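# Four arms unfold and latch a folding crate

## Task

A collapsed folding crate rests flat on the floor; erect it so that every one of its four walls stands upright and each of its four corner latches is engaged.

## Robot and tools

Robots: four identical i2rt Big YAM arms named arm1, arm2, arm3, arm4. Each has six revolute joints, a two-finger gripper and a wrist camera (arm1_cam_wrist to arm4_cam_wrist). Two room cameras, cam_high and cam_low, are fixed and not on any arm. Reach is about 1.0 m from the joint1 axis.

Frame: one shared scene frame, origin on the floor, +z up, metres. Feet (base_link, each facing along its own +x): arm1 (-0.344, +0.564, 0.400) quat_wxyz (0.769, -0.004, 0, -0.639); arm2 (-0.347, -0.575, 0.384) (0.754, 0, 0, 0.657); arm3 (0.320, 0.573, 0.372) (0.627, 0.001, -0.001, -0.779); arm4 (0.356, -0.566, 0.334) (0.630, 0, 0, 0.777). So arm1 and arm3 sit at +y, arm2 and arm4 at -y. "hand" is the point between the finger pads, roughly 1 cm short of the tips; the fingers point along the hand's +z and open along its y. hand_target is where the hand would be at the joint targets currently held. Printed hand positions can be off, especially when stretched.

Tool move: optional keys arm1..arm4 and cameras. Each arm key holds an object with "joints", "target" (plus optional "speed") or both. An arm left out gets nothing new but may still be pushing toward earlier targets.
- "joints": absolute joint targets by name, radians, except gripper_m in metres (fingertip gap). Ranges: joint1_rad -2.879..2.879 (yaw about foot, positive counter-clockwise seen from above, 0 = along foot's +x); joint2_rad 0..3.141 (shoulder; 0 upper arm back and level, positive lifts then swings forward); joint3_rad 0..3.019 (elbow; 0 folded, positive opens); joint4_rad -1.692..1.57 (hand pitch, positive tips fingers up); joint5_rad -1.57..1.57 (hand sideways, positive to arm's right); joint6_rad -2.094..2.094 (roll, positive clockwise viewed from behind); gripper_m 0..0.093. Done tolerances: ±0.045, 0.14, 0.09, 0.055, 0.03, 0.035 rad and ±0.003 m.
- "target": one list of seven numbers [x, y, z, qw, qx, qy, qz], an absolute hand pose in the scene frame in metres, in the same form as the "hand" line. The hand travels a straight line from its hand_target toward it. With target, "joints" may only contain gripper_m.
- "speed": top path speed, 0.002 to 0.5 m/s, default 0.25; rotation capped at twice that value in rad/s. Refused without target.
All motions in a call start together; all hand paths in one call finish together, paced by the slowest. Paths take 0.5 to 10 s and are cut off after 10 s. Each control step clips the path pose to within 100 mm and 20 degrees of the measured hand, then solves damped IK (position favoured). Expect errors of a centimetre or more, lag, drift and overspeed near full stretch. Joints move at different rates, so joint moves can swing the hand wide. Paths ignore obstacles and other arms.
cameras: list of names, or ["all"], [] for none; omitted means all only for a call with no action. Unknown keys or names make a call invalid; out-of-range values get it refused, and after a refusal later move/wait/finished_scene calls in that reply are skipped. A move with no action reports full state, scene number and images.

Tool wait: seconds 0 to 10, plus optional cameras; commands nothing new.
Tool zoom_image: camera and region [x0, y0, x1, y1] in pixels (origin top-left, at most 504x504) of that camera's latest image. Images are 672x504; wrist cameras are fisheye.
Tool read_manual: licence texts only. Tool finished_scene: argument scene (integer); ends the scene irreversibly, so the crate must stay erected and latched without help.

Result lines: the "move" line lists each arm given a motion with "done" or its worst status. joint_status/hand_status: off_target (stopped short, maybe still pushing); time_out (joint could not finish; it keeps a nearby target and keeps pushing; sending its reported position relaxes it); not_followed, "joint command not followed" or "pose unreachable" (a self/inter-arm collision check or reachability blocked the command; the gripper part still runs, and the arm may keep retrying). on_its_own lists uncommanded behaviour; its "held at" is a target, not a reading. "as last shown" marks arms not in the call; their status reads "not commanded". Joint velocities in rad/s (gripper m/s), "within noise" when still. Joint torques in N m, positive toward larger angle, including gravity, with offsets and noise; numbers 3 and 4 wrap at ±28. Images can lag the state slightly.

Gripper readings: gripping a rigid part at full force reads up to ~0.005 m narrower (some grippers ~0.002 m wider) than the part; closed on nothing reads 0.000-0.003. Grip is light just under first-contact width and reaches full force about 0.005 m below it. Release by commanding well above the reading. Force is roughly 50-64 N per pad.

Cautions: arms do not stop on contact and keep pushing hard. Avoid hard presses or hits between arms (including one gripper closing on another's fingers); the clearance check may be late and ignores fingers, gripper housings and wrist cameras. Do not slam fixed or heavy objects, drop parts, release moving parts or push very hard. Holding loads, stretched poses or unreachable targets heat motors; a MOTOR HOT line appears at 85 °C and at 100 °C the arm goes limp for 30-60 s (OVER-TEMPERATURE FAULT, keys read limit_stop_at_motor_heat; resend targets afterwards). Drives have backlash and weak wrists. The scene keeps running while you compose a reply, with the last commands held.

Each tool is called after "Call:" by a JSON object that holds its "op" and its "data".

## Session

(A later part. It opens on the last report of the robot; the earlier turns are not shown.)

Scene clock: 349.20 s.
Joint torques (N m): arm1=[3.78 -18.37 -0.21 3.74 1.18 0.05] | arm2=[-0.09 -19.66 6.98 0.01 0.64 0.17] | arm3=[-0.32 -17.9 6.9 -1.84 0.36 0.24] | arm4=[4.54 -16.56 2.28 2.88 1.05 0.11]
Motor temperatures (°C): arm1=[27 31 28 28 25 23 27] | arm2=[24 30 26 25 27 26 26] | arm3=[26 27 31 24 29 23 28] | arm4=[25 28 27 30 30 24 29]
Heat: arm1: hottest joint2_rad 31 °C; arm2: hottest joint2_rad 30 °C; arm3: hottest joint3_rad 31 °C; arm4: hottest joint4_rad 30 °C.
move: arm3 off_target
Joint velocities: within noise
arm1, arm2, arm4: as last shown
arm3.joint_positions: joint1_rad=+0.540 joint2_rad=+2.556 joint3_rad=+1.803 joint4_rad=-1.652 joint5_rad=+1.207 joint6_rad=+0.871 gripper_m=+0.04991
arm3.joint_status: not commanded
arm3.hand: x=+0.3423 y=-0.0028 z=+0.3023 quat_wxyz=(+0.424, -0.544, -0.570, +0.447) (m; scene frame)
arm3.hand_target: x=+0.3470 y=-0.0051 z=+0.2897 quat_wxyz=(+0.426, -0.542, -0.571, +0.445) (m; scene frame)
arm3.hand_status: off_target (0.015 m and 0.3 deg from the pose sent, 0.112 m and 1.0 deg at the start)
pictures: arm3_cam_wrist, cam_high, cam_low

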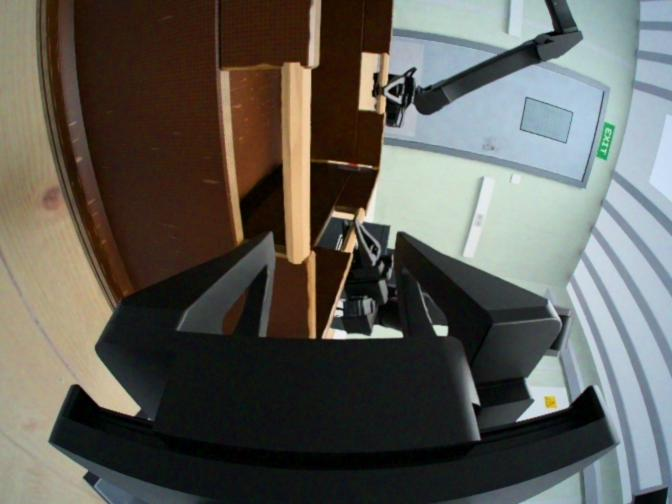

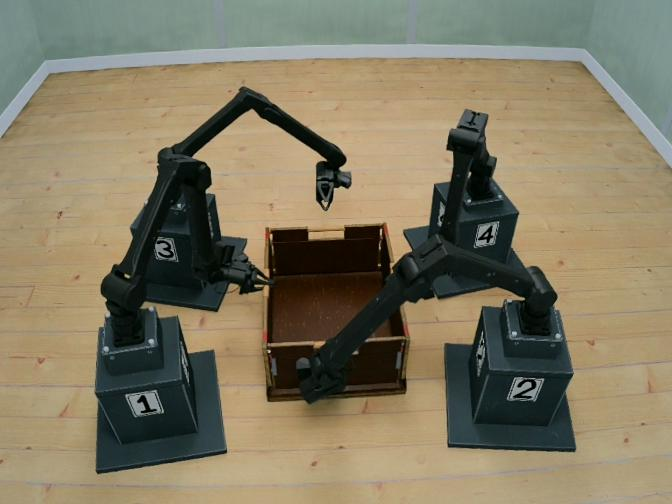

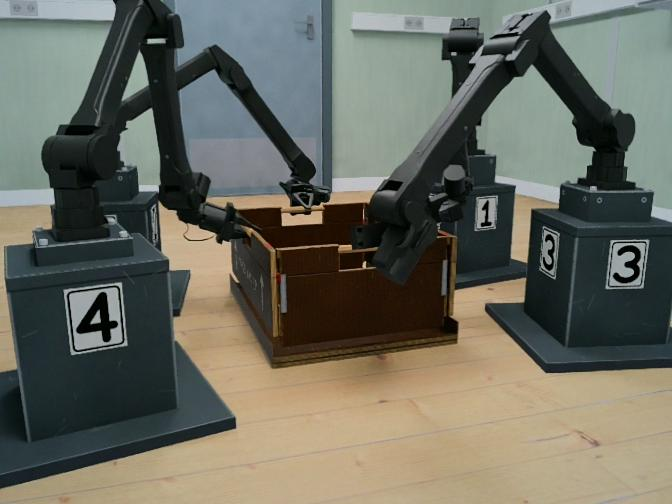

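Call:
{"op": "zoom_image", "data": {"camera": "arm3_cam_wrist", "region": [290, 130, 400, 230]}}

Call:
{"op": "zoom_image", "data": {"camera": "cam_low", "region": [265, 235, 335, 320]}}

Call:
{"op": "zoom_image", "data": {"camera": "cam_low", "region": [420, 220, 480, 320]}}

Call:
{"op": "zoom_image", "data": {"camera": "cam_high", "region": [255, 215, 405, 300]}}

Scaled by 4.582 from the camera's 672x504 image, which has a finer 960x720 frame.

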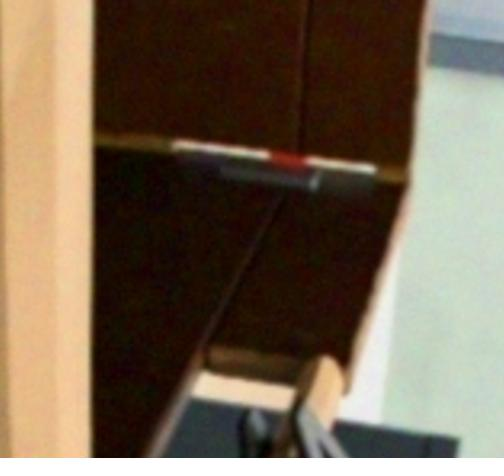

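Scaled by 5.929 from the camera's 672x504 image, which has a finer 960x720 frame.

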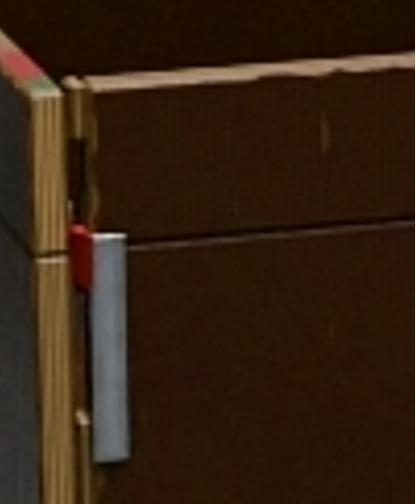

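Scaled by 5.040 from the camera's 672x504 image, which has a finer 960x720 frame.

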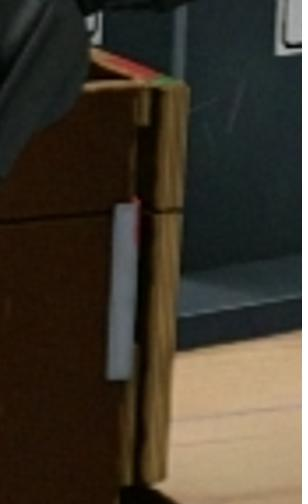

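Scaled by 3.360 from the camera's 672x504 image, which has a finer 960x720 frame.

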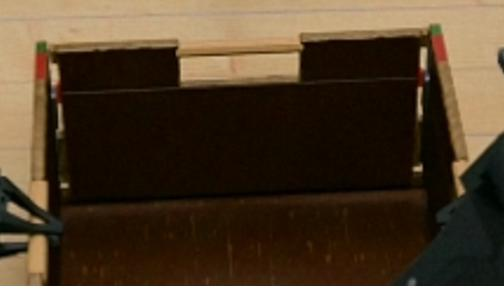

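Call:
{"op": "move", "data": {"arm2": {"target": [-0.300, 0.008, 0.228, -0.4511, 0.5693, -0.5405, 0.4288], "speed": 0.06, "joints": {"gripper_m": 0.05}}}}

Call:
{"op": "move", "data": {"arm2": {"target": [-0.390, 0.008, 0.255, -0.4511, 0.5693, -0.5405, 0.4288], "speed": 0.1}, "cameras": ["arm2_cam_wrist","cam_low","cam_high"]}}

Call:
{"op": "zoom_image", "data": {"camera": "cam_high", "region": [250, 320, 430, 410]}}

Scene clock: 353.90 s.
Joint torques (N m): arm1=[3.37 -18.02 -0.29 3.73 1.16 0.04] | arm2=[0.62 -22.24 6.06 -0.84 0.41 0.17] | arm3=[-0.56 -18.02 6.84 -1.73 0.36 0.28] | arm4=[4.54 -16.56 2.28 2.88 1.05 0.11]
Motor temperatures (°C): arm1=[27 31 28 28 25 23 27] | arm2=[24 30 26 25 27 26 26] | arm3=[26 27 31 24 29 23 28] | arm4=[25 28 27 30 30 24 29]
Heat: arm1: hottest joint2_rad 31 °C; arm2: hottest joint2_rad 30 °C; arm3: hottest joint3_rad 31 °C; arm4: hottest joint4_rad 30 °C.
move: arm2 off_target
Joint velocities: within noise
arm1: as last shown
arm2.joint_positions: joint1_rad=+0.331 joint2_rad=+2.653 joint3_rad=+1.742 joint4_rad=-1.248 joint5_rad=+1.295 joint6_rad=+0.599 gripper_m=+0.04991
arm2.joint_status: all done
arm2.hand: x=-0.2892 y=+0.0018 z=+0.2300 quat_wxyz=(-0.447, +0.566, -0.541, +0.433) (m; scene frame)
arm2.hand_target: x=-0.2954 y=+0.0079 z=+0.2274 quat_wxyz=(-0.450, +0.565, -0.543, +0.428) (m; scene frame)
arm2.hand_status: off_target (0.013 m and 0.7 deg from the pose sent, 0.022 m and 1.3 deg at the start)
arm3.joint_positions: joint1_rad=+0.539 joint2_rad=+2.556 joint3_rad=+1.803 joint4_rad=-1.652 joint5_rad=+1.207 joint6_rad=+0.872 gripper_m=+0.04991
arm3.joint_status: not commanded
arm3.hand: x=+0.3414 y=-0.0028 z=+0.3023 quat_wxyz=(+0.424, -0.545, -0.569, +0.447) (m; scene frame)
arm3.hand_target: x=+0.3461 y=-0.0052 z=+0.2896 quat_wxyz=(+0.426, -0.543, -0.570, +0.445) (m; scene frame)
arm3.hand_status: not commanded
arm4.joint_positions: joint1_rad=+0.861 joint2_rad=+2.242 joint3_rad=+0.868 joint4_rad=+0.692 joint5_rad=+0.982 joint6_rad=-0.984 gripper_m=+0.01483
arm4.joint_status: not commanded
arm4.hand: x=-0.0280 y=-0.1898 z=+0.2371 quat_wxyz=(-0.570, +0.822, -0.007, +0.009) (m; scene frame)
arm4.hand_target: x=-0.0358 y=-0.2044 z=+0.2419 quat_wxyz=(-0.580, +0.815, +0.000, +0.000) (m; scene frame)
arm4.hand_status: not commanded
pictures: none

Scene clock: 355.83 s.
Joint torques (N m): arm1=[3.72 -19.31 -0.36 3.59 1.16 0.05] | arm2=[0.03 -23.24 6.57 -1.31 0.28 0.15] | arm3=[-0.5 -17.85 6.95 -1.59 0.4 0.28] | arm4=[4.54 -16.56 2.28 2.86 1.04 0.12]
Motor temperatures (°C): arm1=[27 31 28 28 25 23 27] | arm2=[24 30 26 25 27 26 26] | arm3=[26 27 31 24 28 23 27] | arm4=[25 28 27 30 30 24 29]
Heat: arm1: hottest joint2_rad 31 °C; arm2: hottest joint2_rad 30 °C; arm3: hottest joint3_rad 31 °C; arm4: hottest joint4_rad 30 °C.
move: arm2 done
Joint velocities: within noise
arm1, arm3, arm4: as last shown
arm2.joint_positions: joint1_rad=+0.492 joint2_rad=+2.713 joint3_rad=+1.926 joint4_rad=-1.688 joint5_rad=+1.197 joint6_rad=+0.926 gripper_m=+0.04991
arm2.joint_status: not commanded
arm2.hand: x=-0.3880 y=+0.0028 z=+0.2551 quat_wxyz=(-0.450, +0.572, -0.534, +0.430) (m; scene frame)
arm2.hand_target: x=-0.3913 y=+0.0086 z=+0.2551 quat_wxyz=(-0.452, +0.569, -0.539, +0.426) (m; scene frame)
arm2.hand_status: done (0.006 m and 0.8 deg from the pose sent, 0.104 m and 0.7 deg at the start; a joint's target at an end of its range on 20 of 58 steps)
pictures: arm2_cam_wrist, cam_high, cam_low

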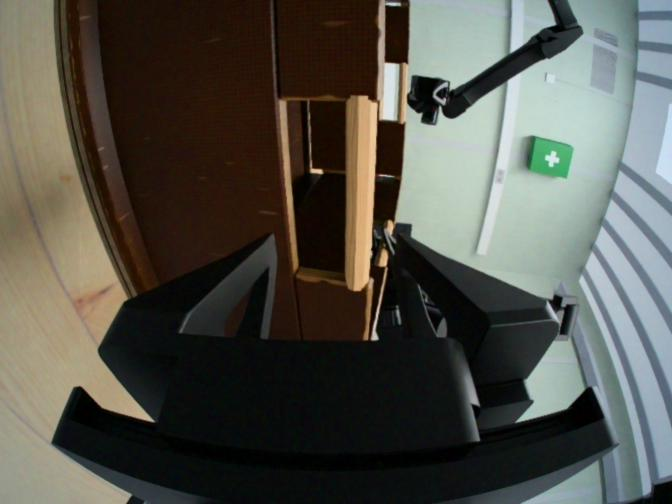

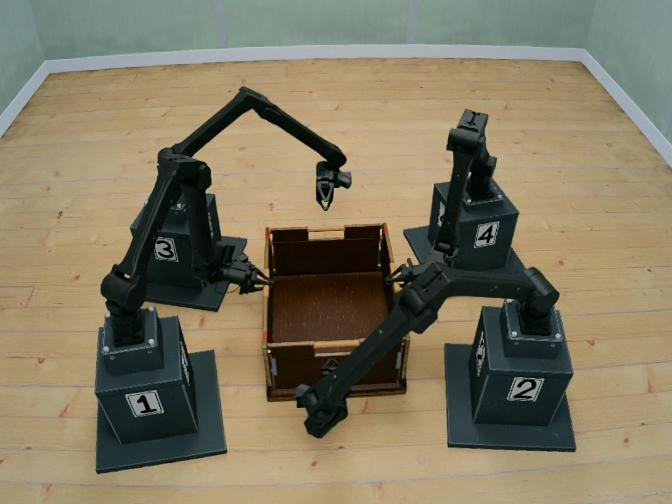

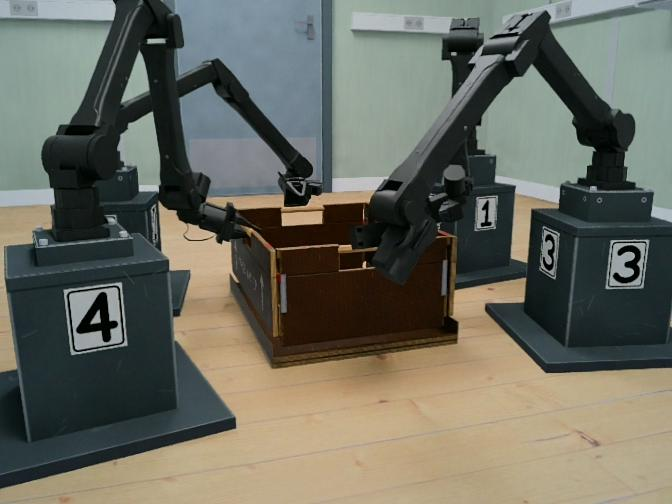

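Scaled by 2.800 from the camera's 672x504 image, which has a finer 960x720 frame.

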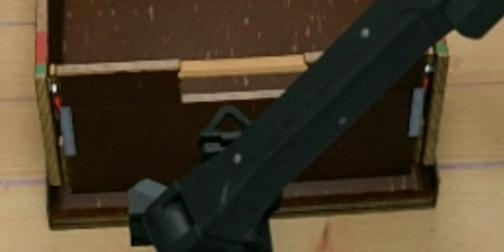

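Call:
{"op": "move", "data": {"arm1": {"target": [-0.020, 0.194, 0.240, 0, 0, 0.8148, -0.5798], "speed": 0.06}, "arm4": {"target": [-0.032, -0.194, 0.240, -0.5798, 0.8148, 0, 0], "speed": 0.06}}}

Call:
{"op": "move", "data": {"arm1": {"joints": {"gripper_m": 0.045}}, "arm4": {"joints": {"gripper_m": 0.045}}}}

Call:
{"op": "move", "data": {"arm1": {"target": [-0.020, 0.280, 0.278, 0, 0, 0.8148, -0.5798], "speed": 0.1}, "arm4": {"target": [-0.032, -0.280, 0.278, -0.5798, 0.8148, 0, 0], "speed": 0.1}, "cameras": ["all"]}}

Call:
{"op": "zoom_image", "data": {"camera": "cam_high", "region": [240, 210, 430, 410]}}

Call:
{"op": "zoom_image", "data": {"camera": "cam_low", "region": [220, 180, 470, 380]}}

Scene clock: 359.23 s.
Joint torques (N m): arm1=[1.14 -17.79 0.06 3.49 0.3 0.01] | arm2=[0.09 -23.24 6.58 -1.31 0.28 0.18] | arm3=[0.21 -18.14 6.8 -1.76 0.35 0.29] | arm4=[2.67 -16.26 2.71 2.97 0.32 -0.02]
Motor temperatures (°C): arm1=[27 31 28 28 25 23 27] | arm2=[24 30 26 25 27 26 26] | arm3=[26 27 31 24 28 23 27] | arm4=[25 28 27 30 30 24 29]
Heat: arm1: hottest joint2_rad 31 °C; arm2: hottest joint2_rad 30 °C; arm3: hottest joint3_rad 31 °C; arm4: hottest joint4_rad 30 °C.
move: arm1 done; arm4 done
Joint velocities: within noise
arm1.joint_positions: joint1_rad=+0.807 joint2_rad=+2.449 joint3_rad=+0.793 joint4_rad=+1.042 joint5_rad=+0.925 joint6_rad=-1.063 gripper_m=+0.01631
arm1.joint_status: not commanded
arm1.hand: x=-0.0276 y=+0.1894 z=+0.2368 quat_wxyz=(+0.011, -0.007, -0.819, +0.574) (m; scene frame)
arm1.hand_target: x=-0.0208 y=+0.1942 z=+0.2400 quat_wxyz=(+0.001, +0.000, -0.815, +0.580) (m; scene frame)
arm1.hand_status: done (0.009 m and 1.8 deg from the pose sent, 0.010 m and 2.7 deg at the start)
arm2.joint_positions: joint1_rad=+0.491 joint2_rad=+2.713 joint3_rad=+1.926 joint4_rad=-1.688 joint5_rad=+1.197 joint6_rad=+0.926 gripper_m=+0.04991
arm2.joint_status: not commanded
arm2.hand: x=-0.3871 y=+0.0029 z=+0.2551 quat_wxyz=(-0.450, +0.572, -0.534, +0.431) (m; scene frame)
arm2.hand_target: x=-0.3904 y=+0.0087 z=+0.2551 quat_wxyz=(-0.451, +0.569, -0.539, +0.427) (m; scene frame)
arm2.hand_status: not commanded
arm3: as last shown
arm4.joint_positions: joint1_rad=+0.861 joint2_rad=+2.246 joint3_rad=+0.866 joint4_rad=+0.716 joint5_rad=+0.982 joint6_rad=-0.999 gripper_m=+0.01483
arm4.joint_status: not commanded
arm4.hand: x=-0.0287 y=-0.1894 z=+0.2377 quat_wxyz=(-0.574, +0.819, -0.005, +0.007) (m; scene frame)
arm4.hand_target: x=-0.0324 y=-0.1940 z=+0.2405 quat_wxyz=(-0.580, +0.815, +0.000, +0.000) (m; scene frame)
arm4.hand_status: done (0.006 m and 1.3 deg from the pose sent, 0.006 m and 1.9 deg at the start)
pictures: none

Scene clock: 359.97 s.
Joint torques (N m): arm1=[0.38 -16.85 0.21 2.69 0.35 0.03] | arm2=[0.03 -23.3 6.58 -1.32 0.28 0.18] | arm3=[0.32 -17.49 6.82 -1.58 0.35 0.27] | arm4=[2.37 -16.21 2.99 2.02 0.27 -0.01]
Motor temperatures (°C): arm1=[27 31 28 28 25 23 27] | arm2=[24 30 26 25 27 26 26] | arm3=[26 27 31 24 28 23 27] | arm4=[25 28 27 30 30 24 29]
Heat: arm1: hottest joint2_rad 31 °C; arm2: hottest joint2_rad 30 °C; arm3: hottest joint3_rad 31 °C; arm4: hottest joint4_rad 30 °C.
move: arm1 done; arm4 done
Joint velocities: within noise
arm1.joint_positions: joint1_rad=+0.826 joint2_rad=+2.450 joint3_rad=+0.779 joint4_rad=+1.061 joint5_rad=+0.924 joint6_rad=-1.064 gripper_m=+0.04495
arm1.joint_status: all done
arm1.hand: x=-0.0249 y=+0.1980 z=+0.2373 quat_wxyz=(+0.005, +0.000, -0.818, +0.575) (m; scene frame)
arm1.hand_target: x=-0.0210 y=+0.1997 z=+0.2385 quat_wxyz=(+0.001, +0.006, -0.816, +0.577) (m; scene frame)
arm1.hand_status: not commanded
arm2, arm3: as last shown
arm4.joint_positions: joint1_rad=+0.875 joint2_rad=+2.246 joint3_rad=+0.863 joint4_rad=+0.739 joint5_rad=+0.984 joint6_rad=-0.999 gripper_m=+0.04493
arm4.joint_status: all done
arm4.hand: x=-0.0345 y=-0.1943 z=+0.2404 quat_wxyz=(-0.578, +0.816, -0.005, -0.004) (m; scene frame)
arm4.hand_target: x=-0.0353 y=-0.1971 z=+0.2406 quat_wxyz=(-0.580, +0.815, +0.003, -0.002) (m; scene frame)
arm4.hand_status: not commanded
pictures: none

Scene clock: 361.93 s.
Joint torques (N m): arm1=[0.21 -16.97 -0.43 1.24 0.72 0.25] | arm2=[0.09 -23.24 6.58 -1.32 0.28 0.18] | arm3=[-0.32 -18.32 6.89 -1.61 0.37 0.29] | arm4=[1.96 -15.27 3.29 0.64 0.41 0.41]
Motor temperatures (°C): arm1=[27 31 28 28 25 23 27] | arm2=[24 30 26 25 27 26 26] | arm3=[26 27 31 24 28 23 27] | arm4=[25 28 27 30 30 25 29]
Heat: arm1: hottest joint2_rad 31 °C; arm2: hottest joint2_rad 30 °C; arm3: hottest joint3_rad 31 °C; arm4: hottest joint4_rad 30 °C.
move: arm1 done; arm4 done
Joint velocities: within noise
arm1.joint_positions: joint1_rad=+1.024 joint2_rad=+2.304 joint3_rad=+0.649 joint4_rad=+0.870 joint5_rad=+1.082 joint6_rad=-0.856 gripper_m=+0.04497
arm1.joint_status: not commanded
arm1.hand: x=-0.0221 y=+0.2764 z=+0.2752 quat_wxyz=(+0.006, +0.004, -0.814, +0.580) (m; scene frame)
arm1.hand_target: x=-0.0203 y=+0.2791 z=+0.2789 quat_wxyz=(+0.000, +0.000, -0.814, +0.581) (m; scene frame)
arm1.hand_status: done (0.005 m and 0.8 deg from the pose sent, 0.092 m and 0.9 deg at the start)
arm2, arm3: as last shown
arm4.joint_positions: joint1_rad=+1.045 joint2_rad=+2.090 joint3_rad=+0.756 joint4_rad=+0.488 joint5_rad=+1.122 joint6_rad=-0.791 gripper_m=+0.04495
arm4.joint_status: not commanded
arm4.hand: x=-0.0294 y=-0.2739 z=+0.2767 quat_wxyz=(-0.581, +0.814, +0.002, +0.007) (m; scene frame)
arm4.hand_target: x=-0.0289 y=-0.2765 z=+0.2783 quat_wxyz=(-0.581, +0.814, -0.002, +0.003) (m; scene frame)
arm4.hand_status: done (0.007 m and 0.8 deg from the pose sent, 0.094 m and 0.8 deg at the start)
pictures: arm1_cam_wrist, arm2_cam_wrist, arm3_cam_wrist, arm4_cam_wrist, cam_high, cam_low

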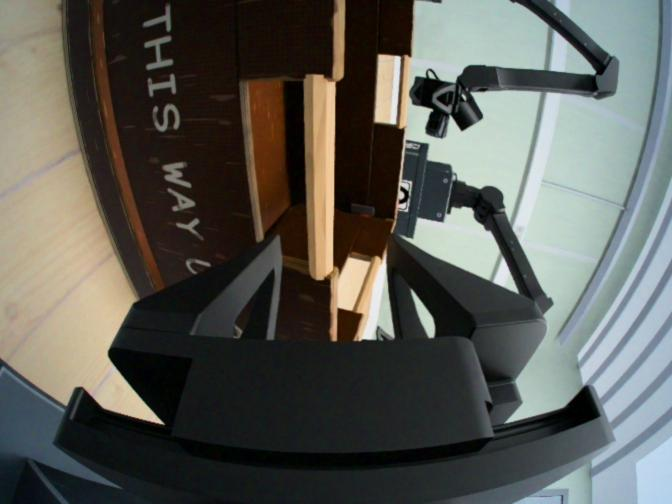

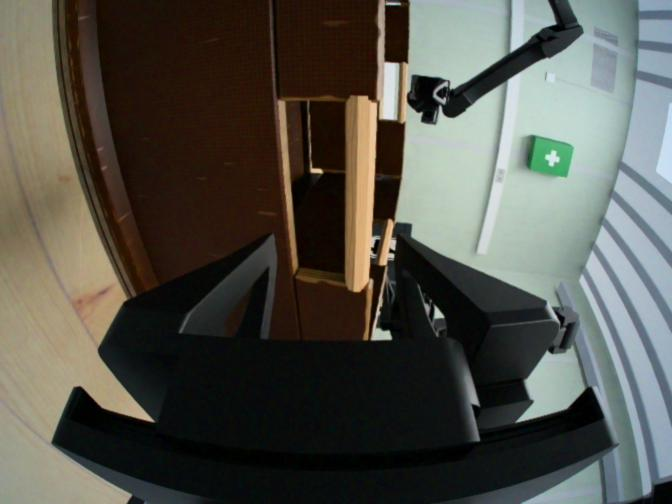

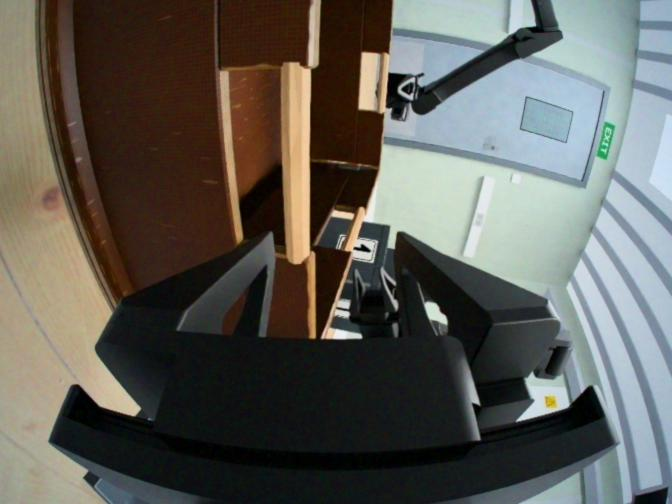

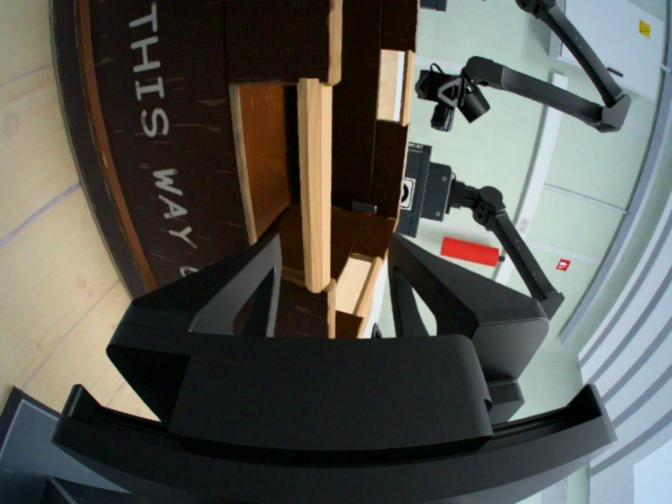

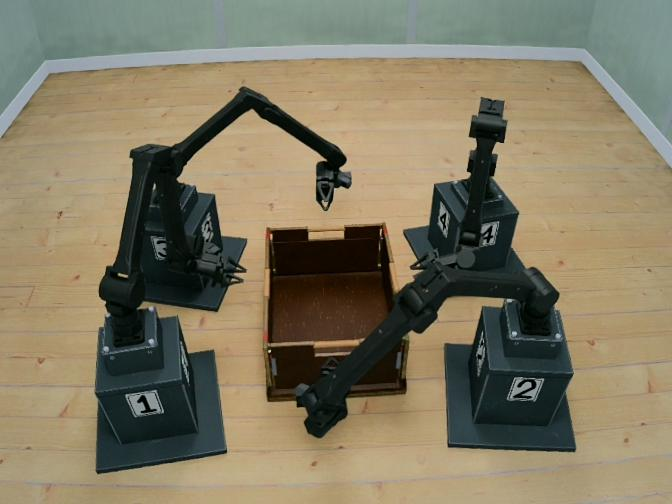

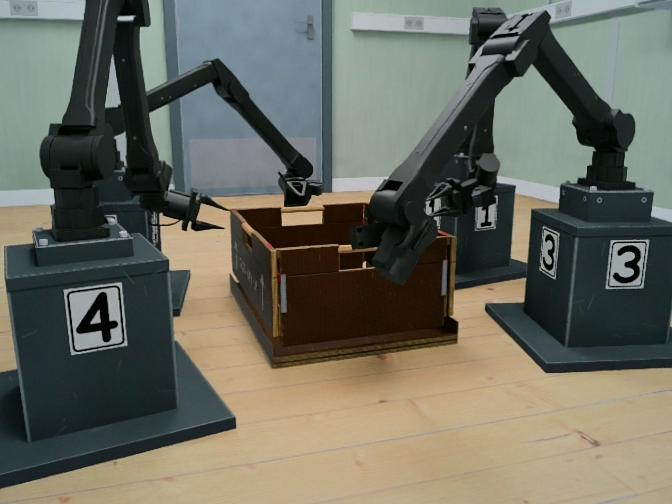

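Scaled by 2.520 from the camera's 672x504 image, which has a finer 960x720 frame.

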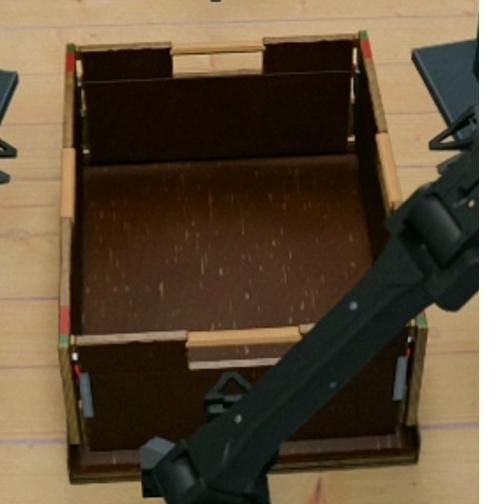

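Scaled by 2.016 from the camera's 672x504 image, which has a finer 960x720 frame.

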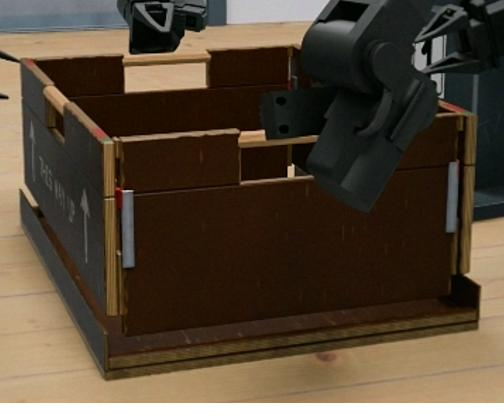

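Call:
{"op": "zoom_image", "data": {"camera": "arm4_cam_wrist", "region": [330, 180, 430, 260]}}

Call:
{"op": "zoom_image", "data": {"camera": "arm1_cam_wrist", "region": [330, 180, 430, 260]}}

Call:
{"op": "zoom_image", "data": {"camera": "arm3_cam_wrist", "region": [300, 130, 400, 210]}}

Call:
{"op": "zoom_image", "data": {"camera": "arm2_cam_wrist", "region": [330, 140, 430, 220]}}

Scaled by 5.040 from the camera's 672x504 image, which has a finer 960x720 frame.

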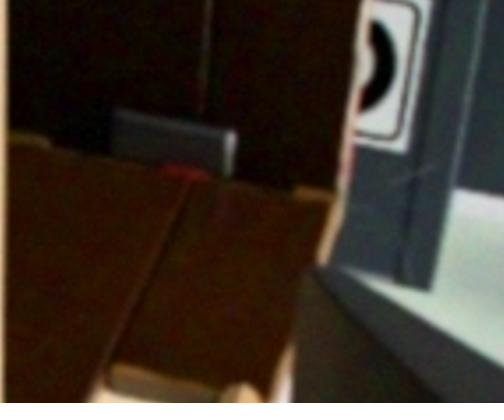

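Scaled by 5.040 from the camera's 672x504 image, which has a finer 960x720 frame.

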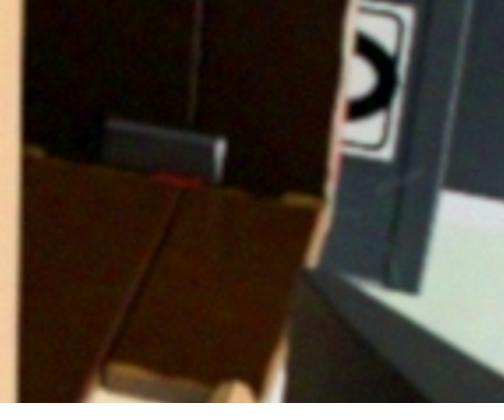

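Scaled by 5.040 from the camera's 672x504 image, which has a finer 960x720 frame.

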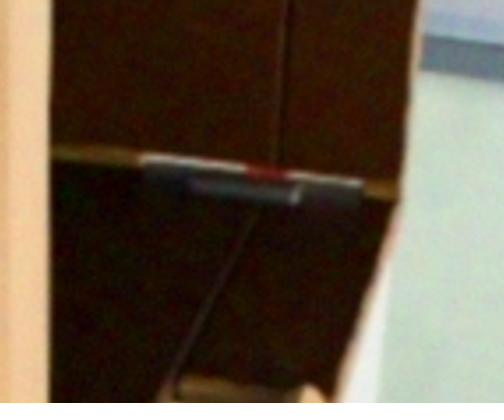

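Scaled by 5.040 from the camera's 672x504 image, which has a finer 960x720 frame.

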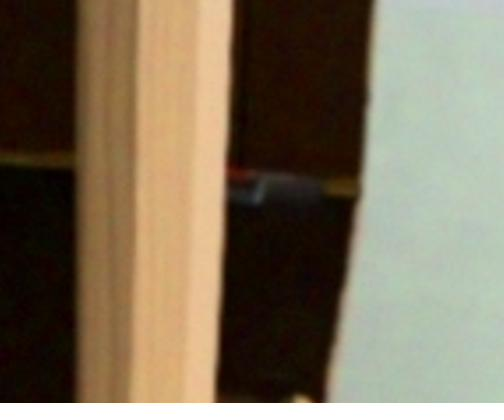

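Call:
{"op": "finished_scene", "data": {"scene": 1}}

The scene is finished: the task was done.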